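# Seat a blue 1x3 brick on the white plate

## Task

Take a blue brick that is three studs long and push it fully down onto the studs of the white plate, at the spot where the reference image called shape shows brick 1. When you finish, neither hand may be touching any brick.

## Robot and tools

Robot: two arms, left_arm and right_arm. Each ends in a sixteen-motor hand with three fingers (index, middle, ring) and a thumb. right_arm has a right hand and left_arm a left hand, its mirror copy. Each hand also carries a wrist camera.

Frames. The scene frame has its origin at table-top height, halfway between the two nominal arm bases. +z is up, +x points out over the table, and left_arm sits on the +y side. Image left and right do not follow the arm names. Measured bases: left_arm at (-0.035, +0.241, 0) m with quat_wxyz (+1.000, 0, 0, -0.025); right_arm at (-0.002, -0.243, 0) m with quat_wxyz (+1.000, 0, 0, +0.004). Hand positions, targets and velocities are reported in each arm's own base frame. Fixed cameras and the table use the scene frame. Reported positions can be a few cm off, more so at long reach.

Hand point axes, right hand: +z runs along straight fingers toward the tips, +x runs across the palm away from the thumb, and +y runs out from the palm face. The palm face is at y = -0.062. Bending fingers swing their tips toward +y. On the left hand, x flips so that +x points toward the thumb. A rigid mast on the palm side of the wrist can strike objects. The right elbow sags under load, so aim a little high.

execute_actions(actions, cameras). actions is a list of actions. Each action lasts 0.5 s and is a table of at most 15 rows, one row per 1/30 s step. If you give fewer rows, the last row is held for the remaining steps. Every row has exactly 48 numbers in [-1, 1] and always covers both arms:
- 0-5: left_arm dx, dy, dz, rx, ry, rz
- 6-21: left hand motor goals
- 22-23: left current_limit, speed
- 24-29: right_arm dx to rz
- 30-45: right hand motor goals
- 46-47: right current_limit, speed

Arm numbers are offsets, not poses. They are measured in that arm's base axes from the arm's Hand target as it stood when the action began. Every row in an action counts from that same starting point, not from the row before it. Sending the same offset in the next action therefore moves the arm further. Scale: 1.0 equals 0.6 m of translation or 180 degrees of rotation. rx, ry, rz together form one rotation vector, and the turn happens about the Hand target position. All zeros means stay at the current target. Commanded orientation is clipped to within 40 degrees of the measured orientation. The arm may stop short of the target. If so, resend the missing distance as a new offset. Very small moves may not start. To release a push against something, command the target back past the hand point.

Hand motor goals are absolute. Each one maps linearly between that hinge's two stops, and 0 is a real goal, not "no change". To leave a hand unchanged, resend its hand_goal, hand_current_limit and hand_speed. Motor order for each hand: index_mcp, index_abd, index_pip, index_dip, middle_mcp, middle_abd, middle_pip, middle_dip, ring_mcp, ring_abd, ring_pip, ring_dip, thumb_cmc, thumb_axl, thumb_mcp, thumb_ipl. Moving toward -1 curls a finger (mcp, pip, dip) and swings the thumb in front of the palm (thumb_cmc). Open hand: +0.75, +0.00, +0.58, +0.70 for each finger, then thumb +0.71, +0.68, +0.23, +0.17. Example of a thumb-opposed shape: +0.49, +0.00, +0.17, +0.70, +0.75, +0.00, +0.58, +0.92, +0.94, +0.00, +0.58, +0.70, -0.56, +0.68, +0.04, +0.06. Fist-like curl: -0.86, +0.00, +0.47, +0.90, -1.00, +0.00, +0.38, +0.92, -0.56, +0.00, +0.58, +0.90, -0.56, +0.68, +0.04, +0.26.

current_limit sets every motor's current cap on a linear scale, from 0 mA at -1 to 550 mA at +1, with a minimum of 11 mA. speed sets how fast goals are approached: (speed + 1) / 2 of 8.5 rad/s. Both start at +0.4 and -0.6 and keep their last value. A finger presses only while its goal lies past the surface it touches.

cameras: a list of names, ["all"], or []. Images come back by default only when actions is empty. Camera names: cam_head_left, cam_head_right, cam_high, cam_left_wrist, cam_right_wrist, each 504x504. Any unknown name makes the whole call invalid.

Results give, per arm, end_effector_position (m) and end_effector_quat_wxyz in the base frame, and the Hand target that your next offsets start from. Per hand they give hand_goal, hand_measured (same scale), hand_current_ma (positive pushes toward -1) and hand_state per motor: moving, goal, blocked or overload. They also give hand_current_limit and hand_speed. Joint velocities may read "within noise". Joint torques include the arm's own weight, and joints 3 and 4 wrap at ±28 N m. Position readings at some intermediate steps may be listed too.

Other tools:
- zoom_image(camera, region=[x0, y0, x1, y1]): region in pixels, at most 504 per side, and only for the newest images.
- show_instructions(): shows the reference image shape, which marks where brick 1 goes.
- read_manual(section="licences"): licence texts only.
- finished_scene(scene=1): ends the scene for good. Call it only once the brick is fully pressed down and both hands are clear of it.

Things to avoid:
- Dropping a brick or releasing it while it moves.
- Slamming or hitting hard, especially fixed or heavy things.
- Letting anything fall off the table, or leaving anything off it. Either fails the task.
- Arms touching or pressing each other, or one hand gripping the other's fingers. This can end the scene.
- Motor overload: 5 s at 495 mA or more shuts a motor down for 10 s.
- Overheating: a MOTOR HOT line appears at 85 °C, and at 100 °C the arm drops for 30-60 s. Long stretched holds and pushing against unreachable poses cause heat.
- Arm stops: hand commands sent during a stop are lost.

Loose objects can be nudged now and then. Time passes while you think, and the robot keeps your last command during that time.

Each tool is called by a JSON object that holds its "method" and its "body", one argument or row to a line.

Reference images:

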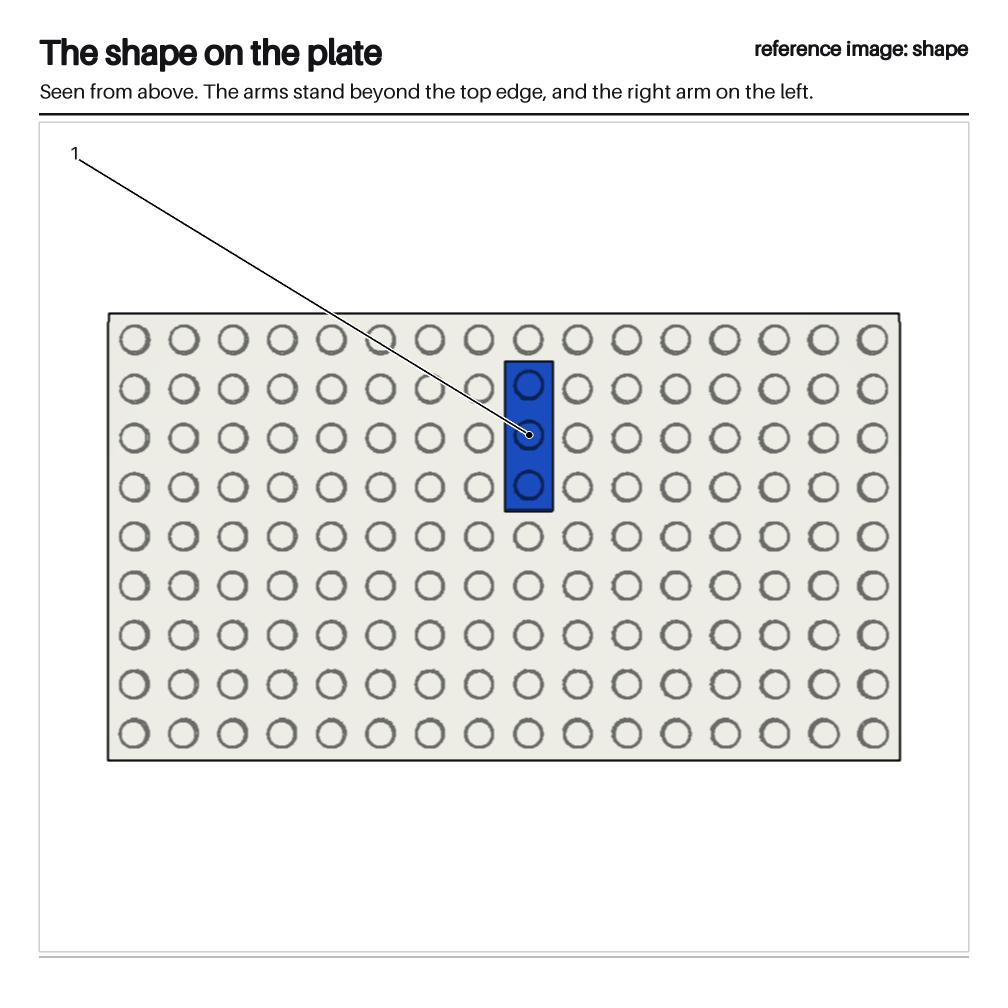

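## Session

{"method": "execute_actions", "body": {
  "actions": []
}}

Scene clock: 0.00 s.
left_arm: end_effector_position=(+0.5695, -0.1859, +0.3841) hand_goal=(+0.754, +0.000, +0.576, +0.696, +0.754, +0.000, +0.576, +0.696, +0.754, +0.000, +0.576, +0.696, +0.714, +0.678, +0.226, +0.168) hand_measured=(+0.754, +0.000, +0.576, +0.696, +0.754, +0.000, +0.576, +0.696, +0.754, +0.000, +0.576, +0.696, +0.714, +0.678, +0.226, +0.168) hand_current_ma=(+0, +0, +0, +0, +0, +0, +0, +0, +0, +0, +0, +0, +0, +0, +0, +0) hand_state=(goal, goal, goal, goal, goal, goal, goal, goal, goal, goal, goal, goal, goal, goal, goal, goal) hand_current_limit=0.40 hand_speed=-0.60 end_effector_quat_wxyz=(+0.329, +0.807, +0.459, +0.173) | right_arm: end_effector_position=(+0.4109, -0.1502, +0.2493) hand_goal=(+0.754, +0.000, +0.576, +0.696, +0.754, +0.000, +0.576, +0.696, +0.754, +0.000, +0.576, +0.696, +0.714, +0.678, +0.226, +0.168) hand_measured=(+0.754, +0.000, +0.576, +0.696, +0.754, +0.000, +0.576, +0.696, +0.754, +0.000, +0.576, +0.696, +0.714, +0.678, +0.226, +0.168) hand_current_ma=(+0, +0, +0, +0, +0, +0, +0, +0, +0, +0, +0, +0, +0, +0, +0, +0) hand_state=(goal, goal, goal, goal, goal, goal, goal, goal, goal, goal, goal, goal, goal, goal, goal, goal) hand_current_limit=0.40 hand_speed=-0.60 end_effector_quat_wxyz=(+0.480, +0.639, +0.596, -0.073)
Joint positions: left_arm=[-0.264 1.302 1.283 -0.815 0.209 0.192] | right_arm=[-0.102 0.955 0.563 -0.375 0.706 -0.342]
Joint velocities: within noise
Joint torques (N m): no reading
Motor temperatures (°C): left_arm=[30 29 30 29 29 28] | right_arm=[29 26 28 29 28 26]
Heat: left arm: hottest waist 30 °C; right arm: hottest waist 29 °C.
Hand target: left_arm +0.5742, -0.1871, +0.3968; +0.336, +0.804, +0.456, +0.180 | right_arm +0.4173, -0.1509, +0.2673; +0.491, +0.640, +0.587, -0.063

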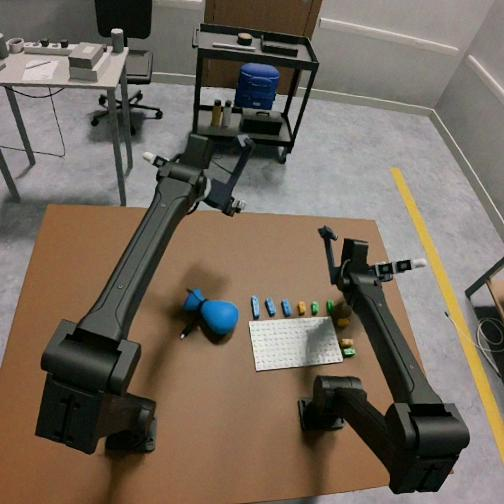

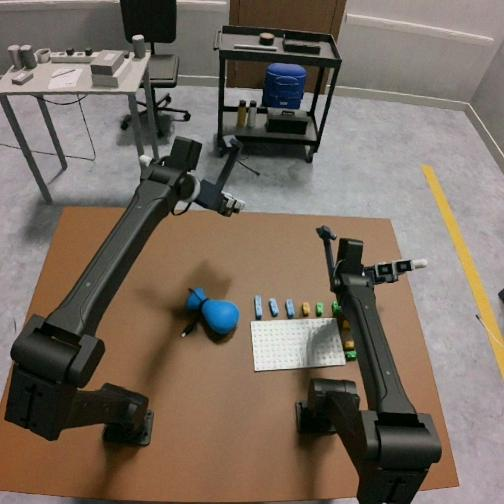

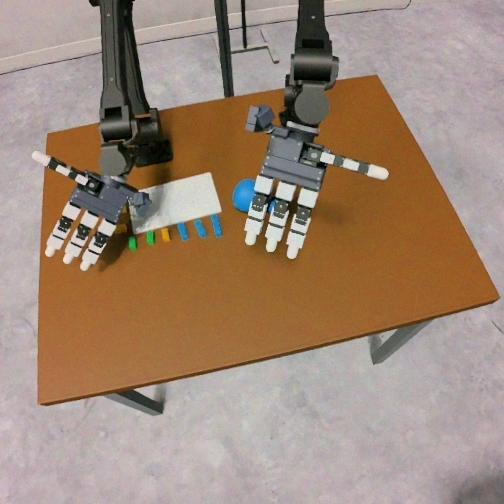

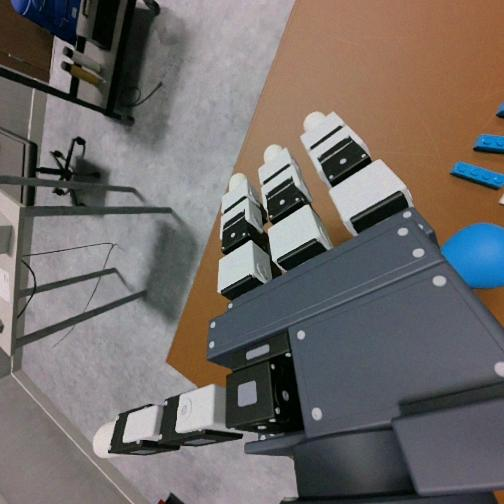

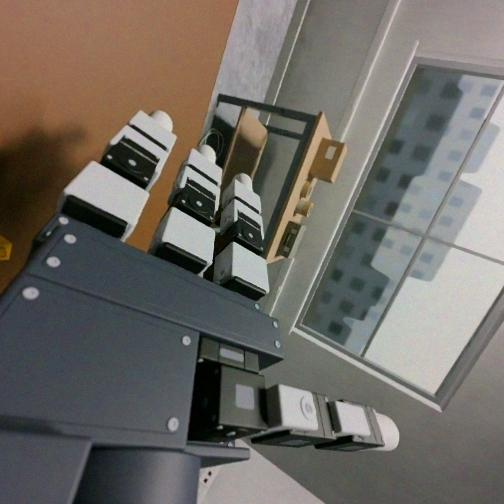

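{"method": "zoom_image", "body": {
  "camera": "cam_high",
  "region": [40, 140, 300, 300]
}}

{"method": "zoom_image", "body": {
  "camera": "cam_head_left",
  "region": [230, 280, 370, 380]
}}

{"method": "zoom_image", "body": {
  "camera": "cam_head_right",
  "region": [230, 280, 370, 380]
}}

Scaled by 1.938 from the camera's 504x504 image, which has a finer 720x720 frame.

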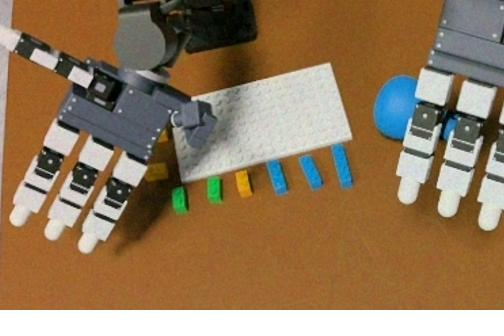

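Scaled by 3.600 from the camera's 504x504 image, which has a finer 720x720 frame.

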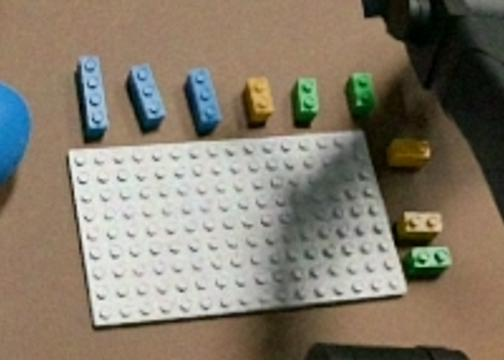

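Scaled by 3.600 from the camera's 504x504 image, which has a finer 720x720 frame.

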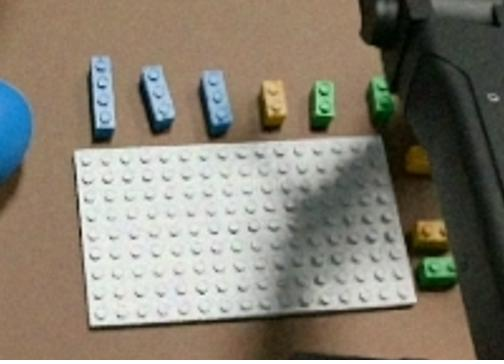

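{"method": "zoom_image", "body": {
  "camera": "cam_head_left",
  "region": [60, 330, 400, 480]
}}

{"method": "zoom_image", "body": {
  "camera": "cam_head_right",
  "region": [60, 330, 400, 480]
}}

{"method": "zoom_image", "body": {
  "camera": "cam_head_left",
  "region": [160, 270, 360, 380]
}}

{"method": "zoom_image", "body": {
  "camera": "cam_high",
  "region": [90, 160, 300, 260]
}}

Scaled by 1.482 from the camera's 504x504 image, which has a finer 720x720 frame.

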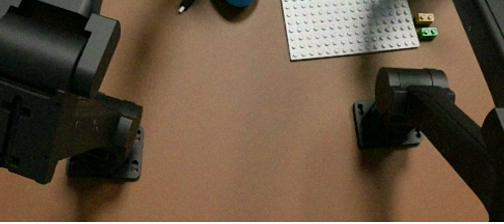

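Scaled by 1.482 from the camera's 504x504 image, which has a finer 720x720 frame.

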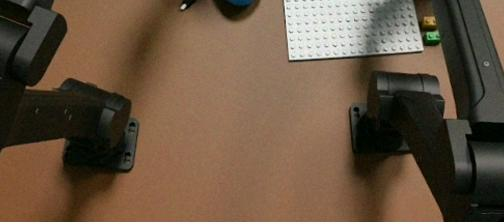

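Scaled by 2.520 from the camera's 504x504 image, which has a finer 720x720 frame.

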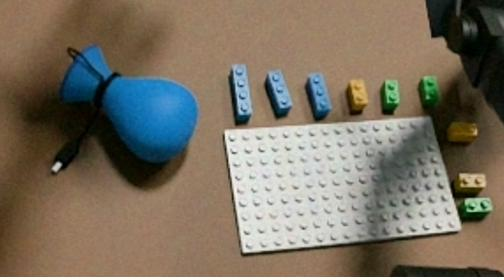

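Scaled by 2.400 from the camera's 504x504 image, which has a finer 720x720 frame.

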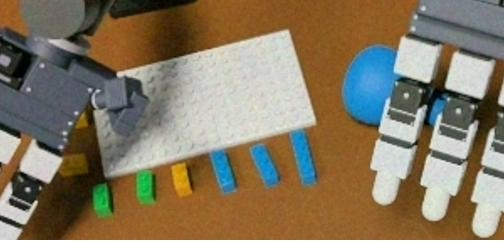

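{"method": "execute_actions", "body": {
  "actions": [
    [[0,0,0,0,0,0,0.754,0,0.576,0.696,0.754,0,0.576,0.696,0.754,0,0.576,0.696,0.714,0.678,0.226,0.168,0.4,-0.6,0.006,0.04,0.03,0.045,-0.001,0.015,-0.04,-0.1,-0.3,0.957,-0.04,0.1,-0.3,0.957,0.48,0,-1,-0.4,-0.657,0.68,0.112,0.081,0.4,-0.6],[0,0,0,0,0,0,0.754,0,0.576,0.696,0.754,0,0.576,0.696,0.754,0,0.576,0.696,0.714,0.678,0.226,0.168,0.4,-0.6,0.012,0.08,0.06,0.09,-0.001,0.03,-0.04,-0.1,-0.3,0.957,-0.04,0.1,-0.3,0.957,0.48,0,-1,-0.4,-0.657,0.68,0.112,0.081,0.4,-0.6],[0,0,0,0,0,0,0.754,0,0.576,0.696,0.754,0,0.576,0.696,0.754,0,0.576,0.696,0.714,0.678,0.226,0.168,0.4,-0.6,0.019,0.117,0.09,0.136,-0.002,0.044,-0.04,-0.1,-0.3,0.957,-0.04,0.1,-0.3,0.957,0.48,0,-1,-0.4,-0.657,0.68,0.112,0.081,0.4,-0.6]]
  ]
}}

Scene clock: 128.43 s.
left_arm: end_effector_position=(+0.5695, -0.1859, +0.3841) hand_goal=(+0.754, +0.000, +0.576, +0.696, +0.754, +0.000, +0.576, +0.696, +0.754, +0.000, +0.576, +0.696, +0.714, +0.678, +0.226, +0.168) hand_measured=(+0.758, +0.000, +0.576, +0.696, +0.758, +0.000, +0.576, +0.696, +0.758, +0.000, +0.576, +0.696, +0.718, +0.678, +0.224, +0.168) hand_current_ma=(+0, +0, +0, +0, +0, +0, +0, +0, +0, +0, +0, +0, +0, +0, +0, +0) hand_state=(goal, goal, goal, goal, goal, goal, goal, goal, goal, goal, goal, goal, goal, goal, goal, goal) hand_current_limit=0.40 hand_speed=-0.60 end_effector_quat_wxyz=(+0.329, +0.807, +0.459, +0.173) | right_arm: end_effector_position=(+0.4167, -0.0828, +0.2886) hand_goal=(-0.040, -0.100, -0.300, +0.958, -0.040, +0.100, -0.300, +0.958, +0.480, +0.000, -1.000, -0.400, -0.656, +0.680, +0.112, +0.082) hand_measured=(-0.020, -0.100, -0.294, +0.956, -0.022, +0.096, -0.294, +0.956, +0.492, +0.000, -0.996, -0.398, -0.656, +0.678, +0.110, +0.082) hand_current_ma=(+10, +0, +1, +0, +9, -1, +1, +0, +5, +0, +0, +0, +0, +0, +0, +0) hand_state=(goal, goal, goal, goal, goal, goal, goal, goal, goal, goal, goal, goal, goal, goal, goal, goal) hand_current_limit=0.40 hand_speed=-0.60 end_effector_quat_wxyz=(+0.339, +0.686, +0.639, +0.079)
Joint positions: left_arm=[-0.264 1.302 1.283 -0.815 0.209 0.192] | right_arm=[-0.008 0.882 0.774 -0.839 0.367 -0.058]
Joint torques (N m): left_arm=[-1.08 -9.88 12.49 2.26 0.08 0.11] | right_arm=[-0.62 -2.78 13.96 1.2 0.18 0.2]
Motor temperatures (°C): left_arm=[30 30 44 29 29 28] | right_arm=[29 26 44 29 29 26]
Heat: left arm: hottest elbow 44 °C; right arm: hottest elbow 44 °C.
Hand target: left_arm +0.5742, -0.1871, +0.3968; +0.336, +0.804, +0.456, +0.180 | right_arm +0.4287, -0.0807, +0.3211; +0.350, +0.688, +0.629, +0.098
Off the commanded pose: left_arm 0.014 m, 1 deg | right_arm 0.035 m, 3 deg.
Step readings (end_effector_position of left_arm | right_arm):
0: (+0.5695, -0.1859, +0.3841) | (+0.4109, -0.1502, +0.2493)
1: (+0.5695, -0.1859, +0.3841) | (+0.4110, -0.1498, +0.2487)
2: (+0.5695, -0.1859, +0.3841) | (+0.4112, -0.1476, +0.2458)
4: (+0.5695, -0.1859, +0.3841) | (+0.4117, -0.1322, +0.2358)
8: (+0.5695, -0.1859, +0.3841) | (+0.4106, -0.0922, +0.2456)
15: (+0.5695, -0.1859, +0.3841) | (+0.4170, -0.0804, +0.2982)

{"method": "execute_actions", "body": {
  "actions": [
    [[0,0,0,0,0,0,0.754,0,0.576,0.696,0.754,0,0.576,0.696,0.754,0,0.576,0.696,0.714,0.678,0.226,0.168,0.4,-0.6,0.01,0.024,-0.003,0.073,0.0084,-0.0136,-0.04,-0.1,-0.3,0.957,-0.04,0.1,-0.3,0.957,0.48,0,-1,-0.4,-0.657,0.68,0.112,0.081,0.4,-0.6],[0,0,0,0,0,0,0.754,0,0.576,0.696,0.754,0,0.576,0.696,0.754,0,0.576,0.696,0.714,0.678,0.226,0.168,0.4,-0.6,0.02,0.047,-0.006,0.1455,0.0168,-0.0272,-0.04,-0.1,-0.3,0.957,-0.04,0.1,-0.3,0.957,0.48,0,-1,-0.4,-0.657,0.68,0.112,0.081,0.4,-0.6]],
    [[0,0,0,0,0,0,0.754,0,0.576,0.696,0.754,0,0.576,0.696,0.754,0,0.576,0.696,0.714,0.678,0.226,0.168,0.4,-0.6,-0.006,0.032,-0.012,0.069,0.0284,-0.02,-0.04,-0.1,-0.3,0.957,-0.04,0.1,-0.3,0.957,0.48,0,-1,-0.4,-0.657,0.68,0.112,0.081,0.4,-0.6],[0,0,0,0,0,0,0.754,0,0.576,0.696,0.754,0,0.576,0.696,0.754,0,0.576,0.696,0.714,0.678,0.226,0.168,0.4,-0.6,-0.012,0.065,-0.024,0.1386,0.0568,-0.0413,-0.04,-0.1,-0.3,0.957,-0.04,0.1,-0.3,0.957,0.48,0,-1,-0.4,-0.657,0.68,0.112,0.081,0.4,-0.6]],
    [[0,0,0,0,0,0,0.754,0,0.576,0.696,0.754,0,0.576,0.696,0.754,0,0.576,0.696,0.714,0.678,0.226,0.168,0.4,-0.6,-0.028,0.044,-0.006,0.067,0.0446,-0.0245,-0.04,-0.1,-0.3,0.957,-0.04,0.1,-0.3,0.957,0.48,0,-1,-0.4,-0.657,0.68,0.112,0.081,0.4,-0.6],[0,0,0,0,0,0,0.754,0,0.576,0.696,0.754,0,0.576,0.696,0.754,0,0.576,0.696,0.714,0.678,0.226,0.168,0.4,-0.6,-0.0565,0.088,-0.012,0.1337,0.0893,-0.0489,-0.04,-0.1,-0.3,0.957,-0.04,0.1,-0.3,0.957,0.48,0,-1,-0.4,-0.657,0.68,0.112,0.081,0.4,-0.6]]
  ],
  "cameras": ["all"]
}}

Scene clock: 139.47 s.
left_arm: end_effector_position=(+0.5695, -0.1859, +0.3841) hand_goal=(+0.754, +0.000, +0.576, +0.696, +0.754, +0.000, +0.576, +0.696, +0.754, +0.000, +0.576, +0.696, +0.714, +0.678, +0.226, +0.168) hand_measured=(+0.758, +0.000, +0.576, +0.696, +0.758, +0.000, +0.576, +0.696, +0.758, +0.000, +0.576, +0.696, +0.718, +0.678, +0.224, +0.168) hand_current_ma=(+0, +0, +0, +0, +0, +0, +0, +0, +0, +0, +0, +0, +0, +0, +0, +0) hand_state=(goal, goal, goal, goal, goal, goal, goal, goal, goal, goal, goal, goal, goal, goal, goal, goal) hand_current_limit=0.40 hand_speed=-0.60 end_effector_quat_wxyz=(+0.329, +0.807, +0.459, +0.173) | right_arm: end_effector_position=(+0.3862, +0.0420, +0.2697) hand_goal=(-0.040, -0.100, -0.300, +0.958, -0.040, +0.100, -0.300, +0.958, +0.480, +0.000, -1.000, -0.400, -0.656, +0.680, +0.112, +0.082) hand_measured=(-0.028, -0.100, -0.294, +0.956, -0.028, +0.100, -0.294, +0.956, +0.484, +0.000, -0.996, -0.398, -0.654, +0.678, +0.110, +0.082) hand_current_ma=(+5, +0, +1, +0, +4, +0, +1, +0, +0, +0, +0, +0, +0, +0, +0, +0) hand_state=(goal, goal, goal, goal, goal, goal, goal, goal, goal, goal, goal, goal, goal, goal, goal, goal) hand_current_limit=0.40 hand_speed=-0.60 end_effector_quat_wxyz=(-0.265, +0.880, +0.341, +0.198)
Joint positions: left_arm=[-0.264 1.302 1.283 -0.815 0.209 0.192] | right_arm=[0.008 1.113 1.158 -1.399 -0.643 0.912]
Joint torques (N m): left_arm=[-1.14 -9.82 12.46 2.25 0.08 0.11] | right_arm=[-1.79 -5.07 13.49 0.31 -0.71 -0.08]
Heat: left arm: hottest elbow 44 °C; right arm: hottest elbow 45 °C.
Hand target: left_arm +0.5742, -0.1871, +0.3968; +0.336, +0.804, +0.456, +0.180 | right_arm +0.3996, +0.0393, +0.2960; -0.259, +0.879, +0.337, +0.217
Off the commanded pose: left_arm 0.014 m, 1 deg | right_arm 0.030 m, 2 deg.
Step readings (end_effector_position of left_arm | right_arm):
0: (+0.5695, -0.1859, +0.3841) | (+0.4167, -0.0828, +0.2886)
1: (+0.5695, -0.1859, +0.3841) | (+0.4167, -0.0819, +0.2881)
2: (+0.5695, -0.1859, +0.3841) | (+0.4168, -0.0785, +0.2861)
4: (+0.5695, -0.1859, +0.3841) | (+0.4185, -0.0639, +0.2798)
8: (+0.5695, -0.1859, +0.3841) | (+0.4260, -0.0471, +0.2804)
15: (+0.5695, -0.1859, +0.3841) | (+0.4290, -0.0478, +0.2874)
16: (+0.5695, -0.1859, +0.3841) | (+0.4285, -0.0472, +0.2870)
17: (+0.5695, -0.1859, +0.3841) | (+0.4274, -0.0432, +0.2848)
19: (+0.5695, -0.1859, +0.3841) | (+0.4240, -0.0292, +0.2789)
23: (+0.5695, -0.1859, +0.3841) | (+0.4237, -0.0099, +0.2763)
30: (+0.5695, -0.1859, +0.3841) | (+0.4221, -0.0076, +0.2747)
31: (+0.5695, -0.1859, +0.3841) | (+0.4211, -0.0067, +0.2740)
32: (+0.5695, -0.1859, +0.3841) | (+0.4184, -0.0013, +0.2727)
34: (+0.5695, -0.1859, +0.3841) | (+0.4084, +0.0160, +0.2704)
38: (+0.5695, -0.1859, +0.3841) | (+0.3960, +0.0388, +0.2752)
45: (+0.5695, -0.1859, +0.3841) | (+0.3891, +0.0437, +0.2733)

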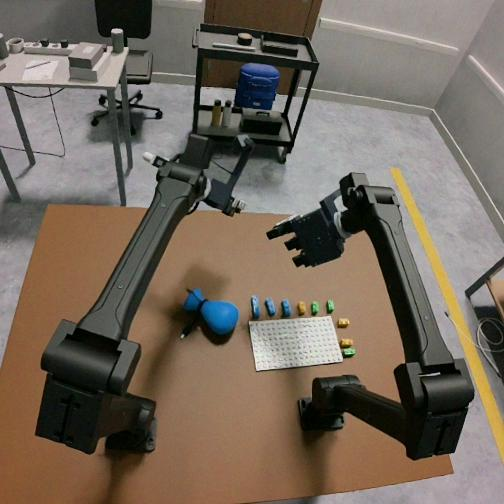

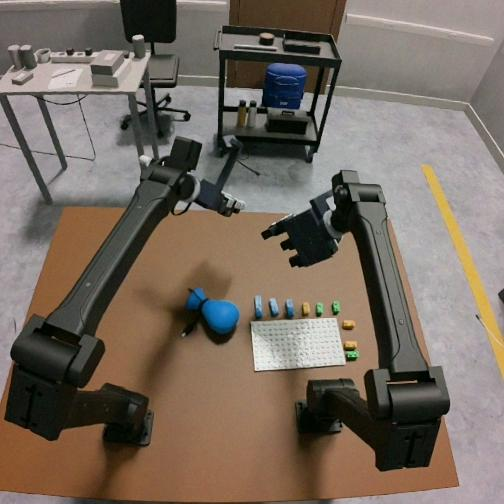

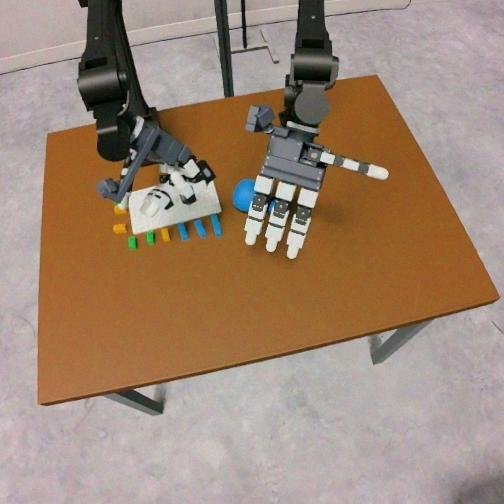

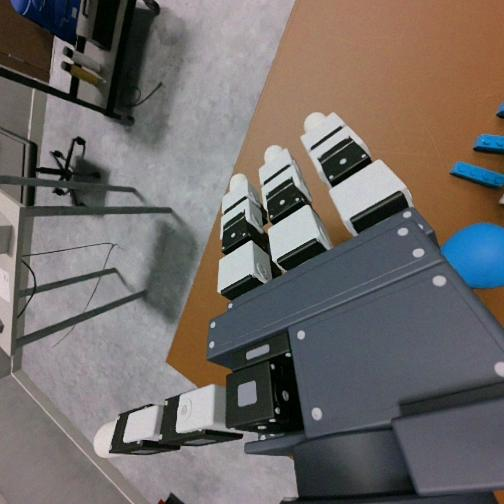

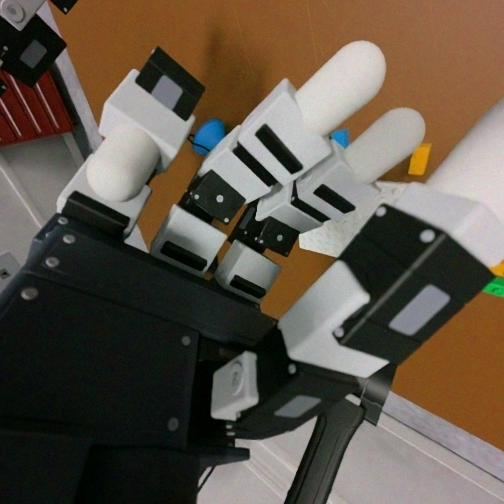

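{"method": "zoom_image", "body": {
  "camera": "cam_head_left",
  "region": [235, 285, 365, 380]
}}

{"method": "zoom_image", "body": {
  "camera": "cam_head_right",
  "region": [235, 285, 365, 380]
}}

Scaled by 3.877 from the camera's 504x504 image, which has a finer 720x720 frame.

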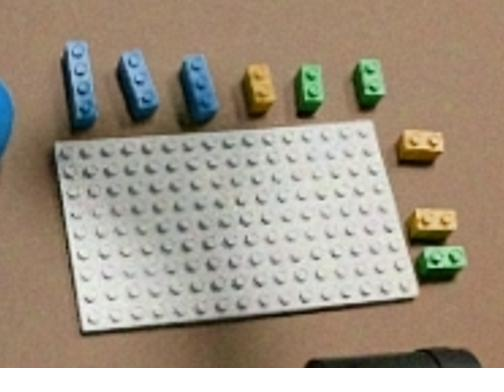

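Scaled by 3.877 from the camera's 504x504 image, which has a finer 720x720 frame.

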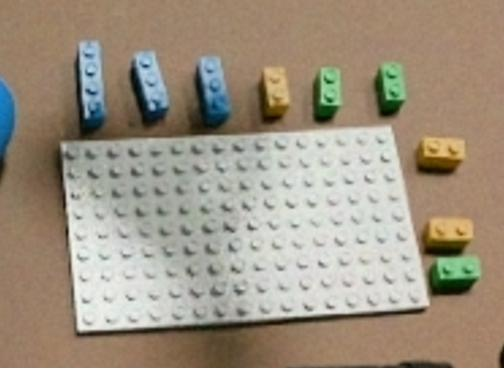

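{"method": "execute_actions", "body": {
  "actions": [
    [[0,0,0,0,0,0,0.754,0,0.576,0.696,0.754,0,0.576,0.696,0.754,0,0.576,0.696,0.714,0.678,0.226,0.168,0.4,-0.6,-0.042,0.046,0.003,0.0587,0.0577,-0.0254,-0.04,-0.1,-0.3,0.957,-0.04,0.1,-0.3,0.957,0.48,0,-1,-0.4,-0.657,0.68,0.112,0.081,0.4,-0.6],[0,0,0,0,0,0,0.754,0,0.576,0.696,0.754,0,0.576,0.696,0.754,0,0.576,0.696,0.714,0.678,0.226,0.168,0.4,-0.6,-0.085,0.092,0.0055,0.1174,0.1153,-0.0508,-0.04,-0.1,-0.3,0.957,-0.04,0.1,-0.3,0.957,0.48,0,-1,-0.4,-0.657,0.68,0.112,0.081,0.4,-0.6]],
    [[0,0,0,0,0,0,0.754,0,0.576,0.696,0.754,0,0.576,0.696,0.754,0,0.576,0.696,0.714,0.678,0.226,0.168,0.4,-0.6,-0.024,0.037,0,0.0539,0.0677,-0.0172,-0.04,-0.1,-0.3,0.957,-0.04,0.1,-0.3,0.957,0.48,0,-1,-0.4,-0.657,0.68,0.112,0.081,0.4,-0.6],[0,0,0,0,0,0,0.754,0,0.576,0.696,0.754,0,0.576,0.696,0.754,0,0.576,0.696,0.714,0.678,0.226,0.168,0.4,-0.6,-0.0475,0.075,0,0.1078,0.1354,-0.0344,-0.04,-0.1,-0.3,0.957,-0.04,0.1,-0.3,0.957,0.48,0,-1,-0.4,-0.657,0.68,0.112,0.081,0.4,-0.6]]
  ],
  "cameras": ["all"]
}}

Scene clock: 148.37 s.
left_arm: end_effector_position=(+0.5695, -0.1859, +0.3841) hand_goal=(+0.754, +0.000, +0.576, +0.696, +0.754, +0.000, +0.576, +0.696, +0.754, +0.000, +0.576, +0.696, +0.714, +0.678, +0.226, +0.168) hand_measured=(+0.758, +0.000, +0.576, +0.696, +0.758, +0.000, +0.576, +0.696, +0.758, +0.000, +0.576, +0.696, +0.718, +0.678, +0.224, +0.168) hand_current_ma=(+0, +0, +0, +0, +0, +0, +0, +0, +0, +0, +0, +0, +0, +0, +0, +0) hand_state=(goal, goal, goal, goal, goal, goal, goal, goal, goal, goal, goal, goal, goal, goal, goal, goal) hand_current_limit=0.40 hand_speed=-0.60 end_effector_quat_wxyz=(+0.329, +0.807, +0.459, +0.173) | right_arm: end_effector_position=(+0.3180, +0.1410, +0.2899) hand_goal=(-0.040, -0.100, -0.300, +0.958, -0.040, +0.100, -0.300, +0.958, +0.480, +0.000, -1.000, -0.400, -0.656, +0.680, +0.112, +0.082) hand_measured=(-0.040, -0.100, -0.294, +0.956, -0.040, +0.100, -0.294, +0.956, +0.478, +0.000, -0.996, -0.398, -0.654, +0.678, +0.110, +0.082) hand_current_ma=(+0, +0, +1, +0, +0, +0, +1, +0, +0, +0, +0, +0, +0, +0, +0, +0) hand_state=(goal, goal, goal, goal, goal, goal, goal, goal, goal, goal, goal, goal, goal, goal, goal, goal) hand_current_limit=0.40 hand_speed=-0.60 end_effector_quat_wxyz=(-0.608, +0.793, -0.001, -0.015)
Joint positions: left_arm=[-0.264 1.302 1.283 -0.815 0.209 0.192] | right_arm=[-0.011 1.269 1.21 -1.636 -1.306 1.468]
Joint torques (N m): left_arm=[-1.2 -9.82 12.46 2.25 0.07 0.11] | right_arm=[-1.73 -8.47 8.84 0.23 -1.27 0.14]
Heat: left arm: hottest elbow 45 °C; right arm: hottest elbow 45 °C.
Hand target: left_arm +0.5742, -0.1871, +0.3968; +0.336, +0.804, +0.456, +0.180 | right_arm +0.3202, +0.1394, +0.2994; -0.609, +0.793, -0.001, +0.000
Off the commanded pose: left_arm 0.014 m, 1 deg | right_arm 0.010 m, 2 deg.
Step readings (end_effector_position of left_arm | right_arm):
0: (+0.5695, -0.1859, +0.3841) | (+0.3862, +0.0420, +0.2697)
1: (+0.5695, -0.1859, +0.3841) | (+0.3857, +0.0432, +0.2700)
2: (+0.5695, -0.1859, +0.3841) | (+0.3827, +0.0489, +0.2705)
4: (+0.5695, -0.1859, +0.3841) | (+0.3700, +0.0675, +0.2741)
8: (+0.5695, -0.1859, +0.3841) | (+0.3515, +0.0901, +0.2829)
15: (+0.5695, -0.1859, +0.3841) | (+0.3406, +0.0962, +0.2821)
16: (+0.5695, -0.1859, +0.3841) | (+0.3396, +0.0973, +0.2825)
17: (+0.5695, -0.1859, +0.3841) | (+0.3371, +0.1025, +0.2845)
19: (+0.5695, -0.1859, +0.3841) | (+0.3279, +0.1194, +0.2927)
23: (+0.5695, -0.1859, +0.3841) | (+0.3212, +0.1364, +0.2939)
30: (+0.5695, -0.1859, +0.3841) | (+0.3205, +0.1407, +0.2888)

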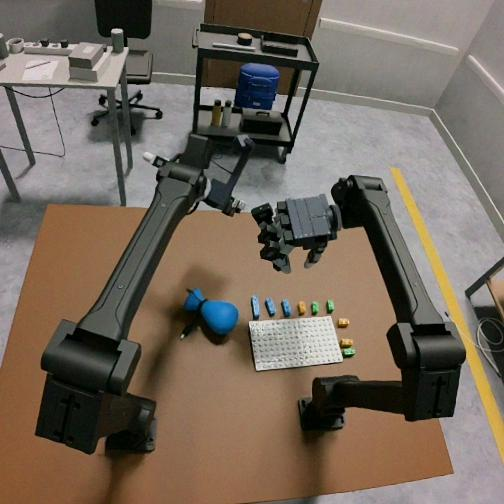

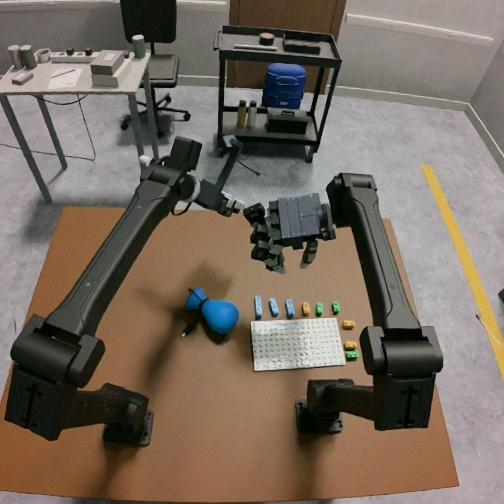

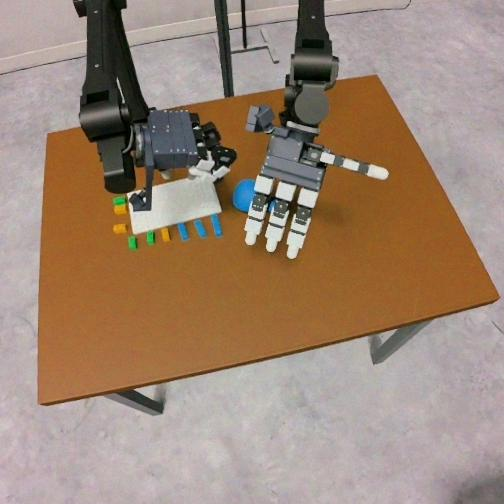

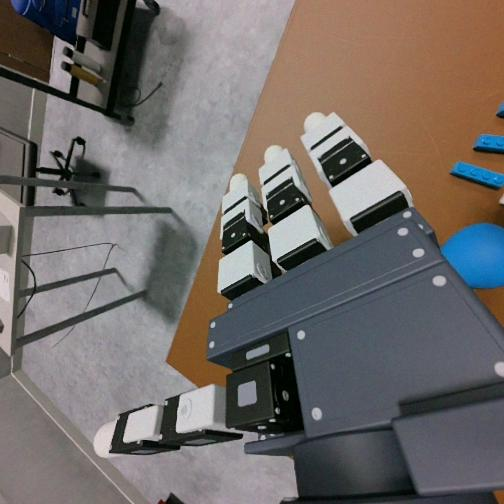

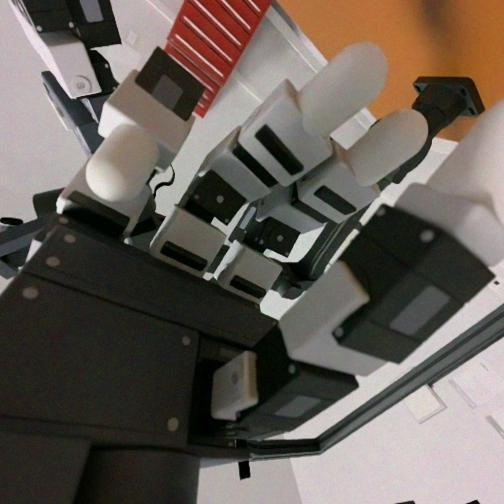

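{"method": "zoom_image", "body": {
  "camera": "cam_head_left",
  "region": [240, 180, 370, 330]
}}

{"method": "zoom_image", "body": {
  "camera": "cam_head_right",
  "region": [240, 180, 370, 330]
}}

{"method": "zoom_image", "body": {
  "camera": "cam_high",
  "region": [90, 90, 280, 260]
}}

Scaled by 3.360 from the camera's 504x504 image, which has a finer 720x720 frame.

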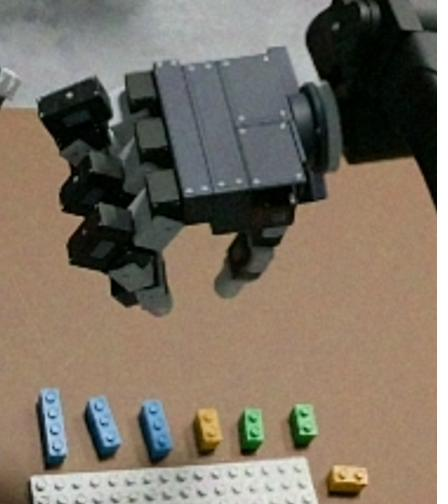

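Scaled by 3.360 from the camera's 504x504 image, which has a finer 720x720 frame.

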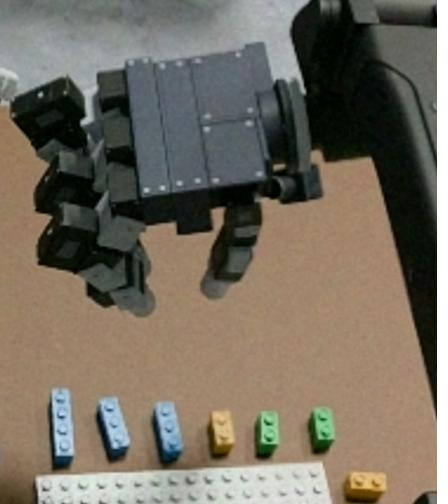

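Scaled by 2.653 from the camera's 504x504 image, which has a finer 720x720 frame.

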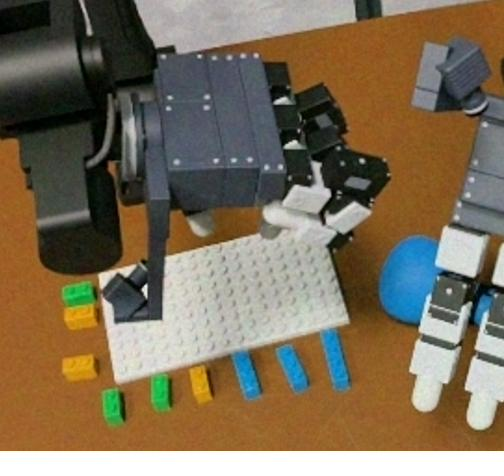

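{"method": "execute_actions", "body": {
  "actions": [
    [[0,0,0,0,0,0,0.754,0,0.576,0.696,0.754,0,0.576,0.696,0.754,0,0.576,0.696,0.714,0.678,0.226,0.168,0.4,-0.6,0,0,-0.04,0,0,0,-0.04,-0.1,-0.3,0.957,-0.04,0.1,-0.3,0.957,0.48,0,-1,-0.4,-0.657,0.68,0.112,0.081,0.4,-0.6],[0,0,0,0,0,0,0.754,0,0.576,0.696,0.754,0,0.576,0.696,0.754,0,0.576,0.696,0.714,0.678,0.226,0.168,0.4,-0.6,0,0,-0.13,0,0,0,-0.04,-0.1,-0.3,0.957,-0.04,0.1,-0.3,0.957,0.48,0,-1,-0.4,-0.657,0.68,0.112,0.081,0.4,-0.6]],
    [[0,0,0,0,0,0,0.754,0,0.576,0.696,0.754,0,0.576,0.696,0.754,0,0.576,0.696,0.714,0.678,0.226,0.168,0.4,-0.6,0,0,-0.13,0,0,0,-0.04,-0.1,-0.3,0.957,-0.04,0.1,-0.3,0.957,0.48,0,-1,-0.4,-0.657,0.68,0.112,0.081,0.4,-0.6]]
  ],
  "cameras": ["cam_head_left","cam_head_right","cam_high","cam_right_wrist"]
}}

{"method": "zoom_image", "body": {
  "camera": "cam_head_left",
  "region": [240, 230, 370, 380]
}}

{"method": "zoom_image", "body": {
  "camera": "cam_head_right",
  "region": [240, 230, 370, 380]
}}

{"method": "zoom_image", "body": {
  "camera": "cam_high",
  "region": [90, 90, 280, 260]
}}

Scene clock: 159.90 s.
left_arm: end_effector_position=(+0.5695, -0.1859, +0.3841) hand_goal=(+0.754, +0.000, +0.576, +0.696, +0.754, +0.000, +0.576, +0.696, +0.754, +0.000, +0.576, +0.696, +0.714, +0.678, +0.226, +0.168) hand_measured=(+0.758, +0.000, +0.576, +0.696, +0.758, +0.000, +0.576, +0.696, +0.758, +0.000, +0.576, +0.696, +0.718, +0.678, +0.224, +0.168) hand_current_ma=(+0, +0, +0, +0, +0, +0, +0, +0, +0, +0, +0, +0, +0, +0, +0, +0) hand_state=(goal, goal, goal, goal, goal, goal, goal, goal, goal, goal, goal, goal, goal, goal, goal, goal) hand_current_limit=0.40 hand_speed=-0.60 end_effector_quat_wxyz=(+0.329, +0.807, +0.459, +0.173) | right_arm: end_effector_position=(+0.3208, +0.1407, +0.1435) hand_goal=(-0.040, -0.100, -0.300, +0.958, -0.040, +0.100, -0.300, +0.958, +0.480, +0.000, -1.000, -0.400, -0.656, +0.680, +0.112, +0.082) hand_measured=(-0.040, -0.100, -0.294, +0.956, -0.040, +0.100, -0.296, +0.956, +0.476, +0.000, -0.996, -0.398, -0.654, +0.678, +0.110, +0.082) hand_current_ma=(+0, +0, +1, +0, +0, +0, +1, +0, +0, +0, +0, +0, +0, +0, +0, +0) hand_state=(goal, goal, goal, goal, goal, goal, goal, goal, goal, goal, goal, goal, goal, goal, goal, goal) hand_current_limit=0.40 hand_speed=-0.60 end_effector_quat_wxyz=(-0.609, +0.793, +0.004, -0.002)
Joint positions: left_arm=[-0.264 1.302 1.283 -0.815 0.209 0.192] | right_arm=[-0.013 1.359 0.896 -1.186 -1.309 1.487]
Joint torques (N m): left_arm=[-1.08 -9.76 12.45 2.26 0.07 0.11] | right_arm=[-1.55 -8.06 6.61 0.36 -1.08 0.12]
Heat: left arm: hottest elbow 45 °C; right arm: hottest elbow 43 °C.
Hand target: left_arm +0.5742, -0.1871, +0.3968; +0.336, +0.804, +0.456, +0.180 | right_arm +0.3200, +0.1395, +0.1434; -0.609, +0.793, -0.001, +0.000
Off the commanded pose: left_arm 0.014 m, 1 deg | right_arm 0.001 m, 1 deg.
Step readings (end_effector_position of left_arm | right_arm):
0: (+0.5695, -0.1859, +0.3841) | (+0.3180, +0.1410, +0.2899)
1: (+0.5695, -0.1859, +0.3841) | (+0.3182, +0.1410, +0.2899)
2: (+0.5695, -0.1859, +0.3841) | (+0.3190, +0.1411, +0.2887)
4: (+0.5695, -0.1859, +0.3841) | (+0.3203, +0.1417, +0.2791)
8: (+0.5695, -0.1859, +0.3841) | (+0.3123, +0.1415, +0.2425)
15: (+0.5695, -0.1859, +0.3841) | (+0.3189, +0.1413, +0.2230)
16: (+0.5695, -0.1859, +0.3841) | (+0.3198, +0.1413, +0.2220)
17: (+0.5695, -0.1859, +0.3841) | (+0.3206, +0.1414, +0.2185)
19: (+0.5695, -0.1859, +0.3841) | (+0.3191, +0.1413, +0.2032)
23: (+0.5695, -0.1859, +0.3841) | (+0.3095, +0.1409, +0.1639)
30: (+0.5695, -0.1859, +0.3841) | (+0.3184, +0.1406, +0.1438)
Images, in order (width x height): cam_head_left 504x504, cam_head_right 504x504, cam_high 504x504, cam_right_wrist 504x504.

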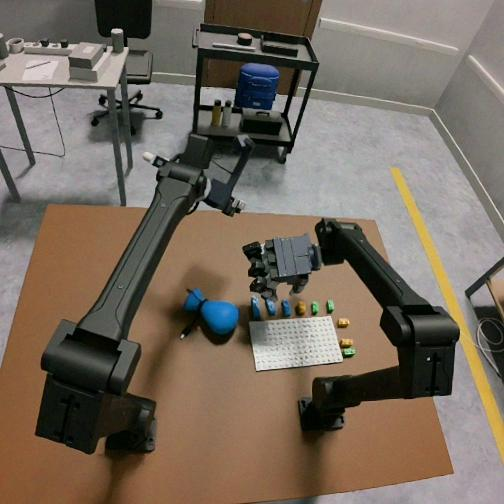

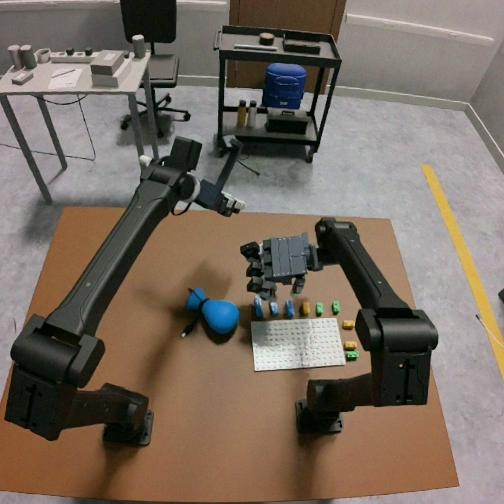

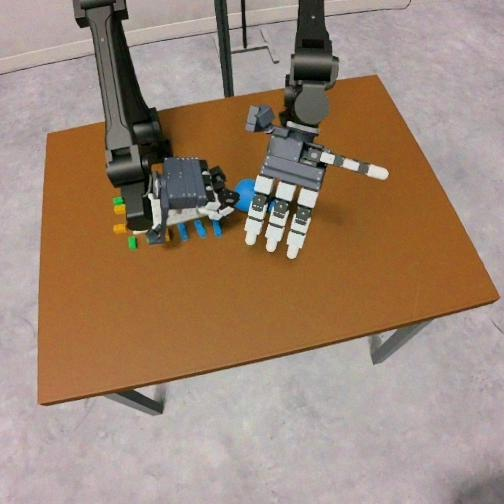

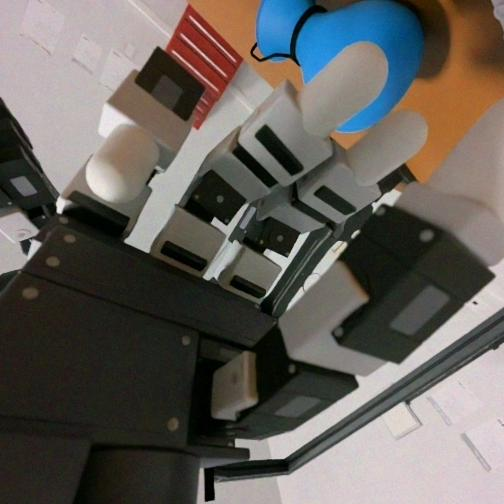

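Scaled by 3.360 from the camera's 504x504 image, which has a finer 720x720 frame.

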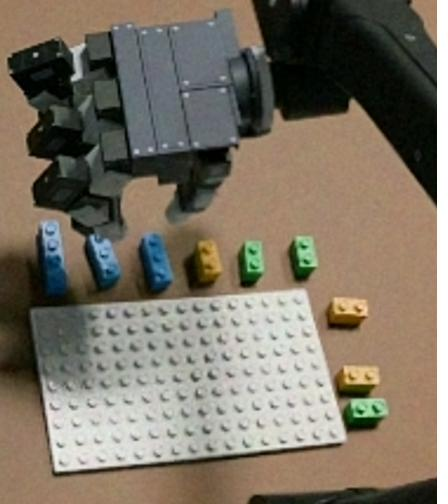

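Scaled by 3.360 from the camera's 504x504 image, which has a finer 720x720 frame.

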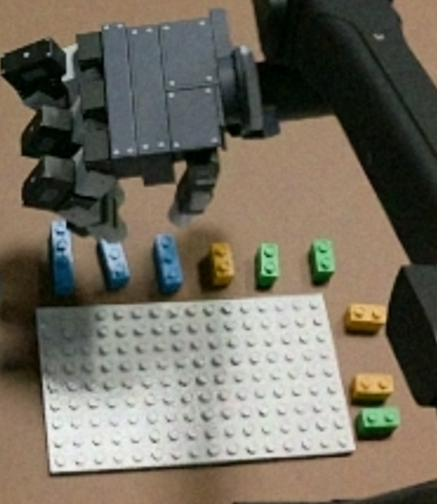

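Scaled by 2.653 from the camera's 504x504 image, which has a finer 720x720 frame.

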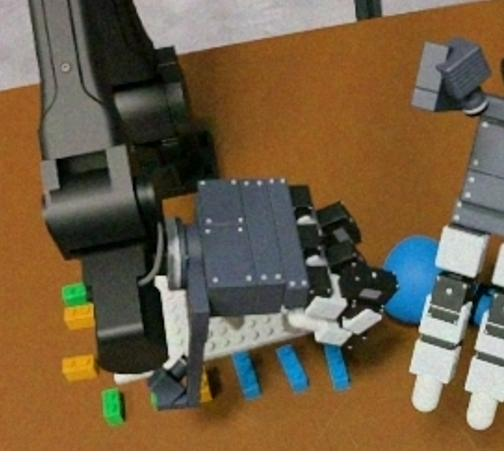

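{"method": "execute_actions", "body": {
  "actions": [
    [[0,0,0,0,0,0,0.754,0,0.576,0.696,0.754,0,0.576,0.696,0.754,0,0.576,0.696,0.714,0.678,0.226,0.168,0.4,-0.6,0.006,-0.02,-0.02,0,0,0,-0.04,-0.1,-0.3,0.957,-0.04,0.1,-0.3,0.957,0.48,0,-1,-0.4,-0.657,0.68,0.112,0.081,0.4,-0.6],[0,0,0,0,0,0,0.754,0,0.576,0.696,0.754,0,0.576,0.696,0.754,0,0.576,0.696,0.714,0.678,0.226,0.168,0.4,-0.6,0.02,-0.058,-0.072,0,0,0,-0.04,-0.1,-0.3,0.957,-0.04,0.1,-0.3,0.957,0.48,0,-1,-0.4,-0.657,0.68,0.112,0.081,0.4,-0.6]]
  ],
  "cameras": ["cam_head_left","cam_head_right","cam_high","cam_right_wrist"]
}}

{"method": "zoom_image", "body": {
  "camera": "cam_head_left",
  "region": [245, 270, 345, 370]
}}

{"method": "zoom_image", "body": {
  "camera": "cam_head_right",
  "region": [245, 270, 345, 370]
}}

{"method": "zoom_image", "body": {
  "camera": "cam_high",
  "region": [100, 170, 240, 270]
}}

{"method": "zoom_image", "body": {
  "camera": "cam_right_wrist",
  "region": [254, 0, 504, 250]
}}

Scene clock: 167.10 s.
left_arm: end_effector_position=(+0.5695, -0.1859, +0.3841) hand_goal=(+0.754, +0.000, +0.576, +0.696, +0.754, +0.000, +0.576, +0.696, +0.754, +0.000, +0.576, +0.696, +0.714, +0.678, +0.226, +0.168) hand_measured=(+0.758, +0.000, +0.576, +0.696, +0.758, +0.000, +0.576, +0.696, +0.758, +0.000, +0.576, +0.696, +0.718, +0.678, +0.224, +0.168) hand_current_ma=(+0, +0, +0, +0, +0, +0, +0, +0, +0, +0, +0, +0, +0, +0, +0, +0) hand_state=(goal, goal, goal, goal, goal, goal, goal, goal, goal, goal, goal, goal, goal, goal, goal, goal) hand_current_limit=0.40 hand_speed=-0.60 end_effector_quat_wxyz=(+0.329, +0.807, +0.459, +0.173) | right_arm: end_effector_position=(+0.3273, +0.1057, +0.0996) hand_goal=(-0.040, -0.100, -0.300, +0.958, -0.040, +0.100, -0.300, +0.958, +0.480, +0.000, -1.000, -0.400, -0.656, +0.680, +0.112, +0.082) hand_measured=(-0.040, -0.100, -0.294, +0.956, -0.040, +0.100, -0.296, +0.956, +0.476, +0.000, -0.996, -0.398, -0.654, +0.678, +0.110, +0.082) hand_current_ma=(+0, +0, +1, +0, +0, +0, +1, +0, +0, +0, +0, +0, +0, +0, +0, +0) hand_state=(goal, goal, goal, goal, goal, goal, goal, goal, goal, goal, goal, goal, goal, goal, goal, goal) hand_current_limit=0.40 hand_speed=-0.60 end_effector_quat_wxyz=(-0.607, +0.794, -0.007, +0.001)
Joint positions: left_arm=[-0.264 1.302 1.283 -0.815 0.209 0.192] | right_arm=[-0.112 1.499 0.896 -1.322 -1.287 1.209]
Joint torques (N m): left_arm=[-1.08 -9.76 12.49 2.26 0.08 0.11] | right_arm=[-1.08 -7.82 7.34 -0.96 -0.93 -0.12]
Heat: left arm: hottest elbow 45 °C; right arm: hottest elbow 42 °C.
Hand target: left_arm +0.5742, -0.1871, +0.3968; +0.336, +0.804, +0.456, +0.180 | right_arm +0.3321, +0.1047, +0.1001; -0.609, +0.793, -0.001, +0.000
Off the commanded pose: left_arm 0.014 m, 1 deg | right_arm 0.005 m, 1 deg.
Step readings (end_effector_position of left_arm | right_arm):
0: (+0.5695, -0.1859, +0.3841) | (+0.3208, +0.1407, +0.1435)
1: (+0.5695, -0.1859, +0.3841) | (+0.3209, +0.1406, +0.1435)
2: (+0.5695, -0.1859, +0.3841) | (+0.3211, +0.1402, +0.1434)
4: (+0.5695, -0.1859, +0.3841) | (+0.3230, +0.1352, +0.1399)
8: (+0.5695, -0.1859, +0.3841) | (+0.3287, +0.1155, +0.1215)
15: (+0.5695, -0.1859, +0.3841) | (+0.3275, +0.1056, +0.1001)
Images, in order (width x height): cam_head_left 504x504, cam_head_right 504x504, cam_high 504x504, cam_right_wrist 504x504.

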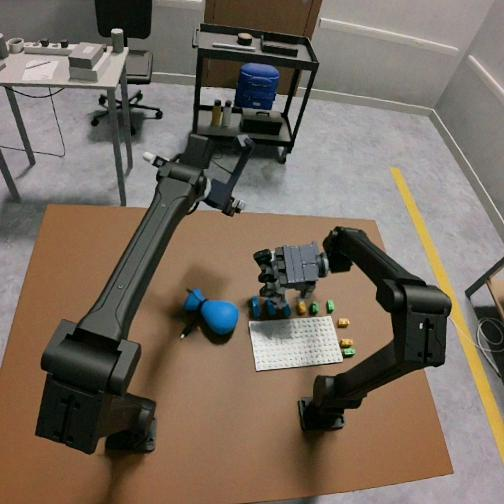

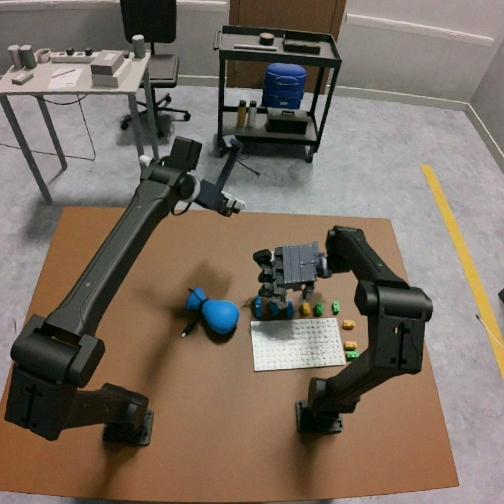

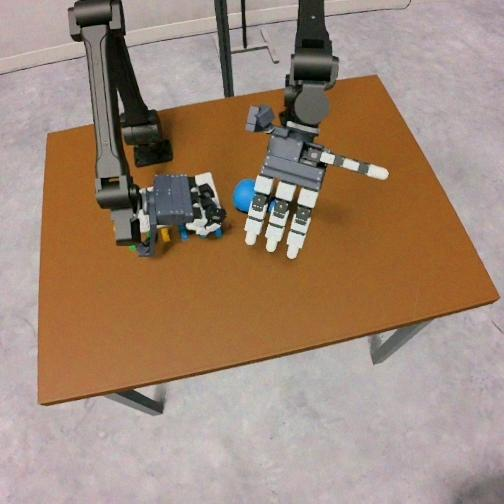

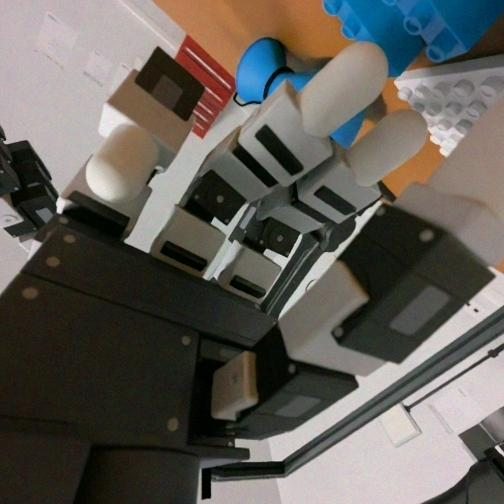

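Scaled by 5.040 from the camera's 504x504 image, which has a finer 720x720 frame.

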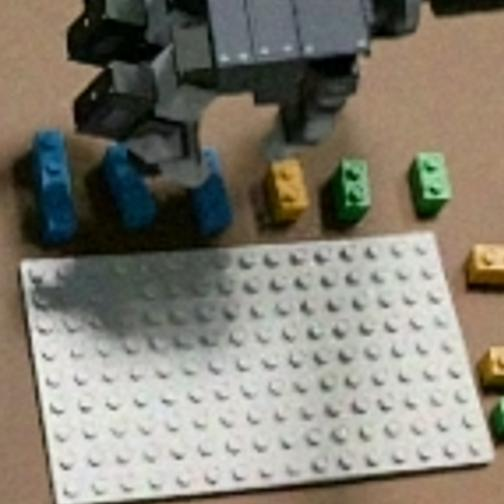

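Scaled by 5.040 from the camera's 504x504 image, which has a finer 720x720 frame.

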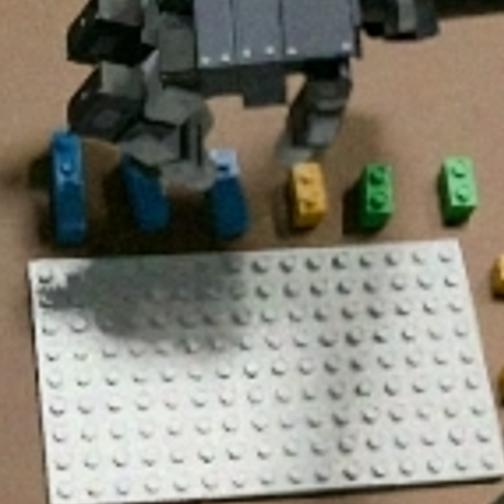

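Scaled by 3.600 from the camera's 504x504 image, which has a finer 720x720 frame.

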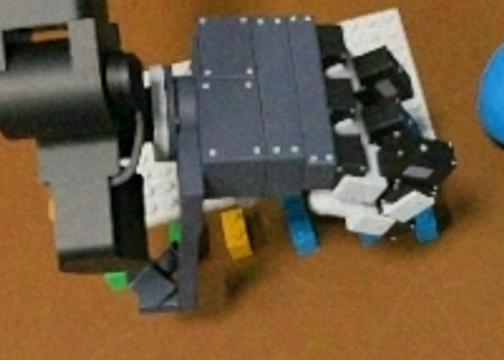

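Scaled by 2.016 from the camera's 504x504 image, which has a finer 720x720 frame.

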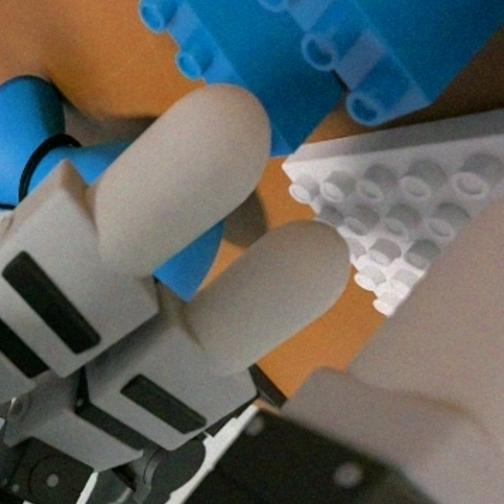

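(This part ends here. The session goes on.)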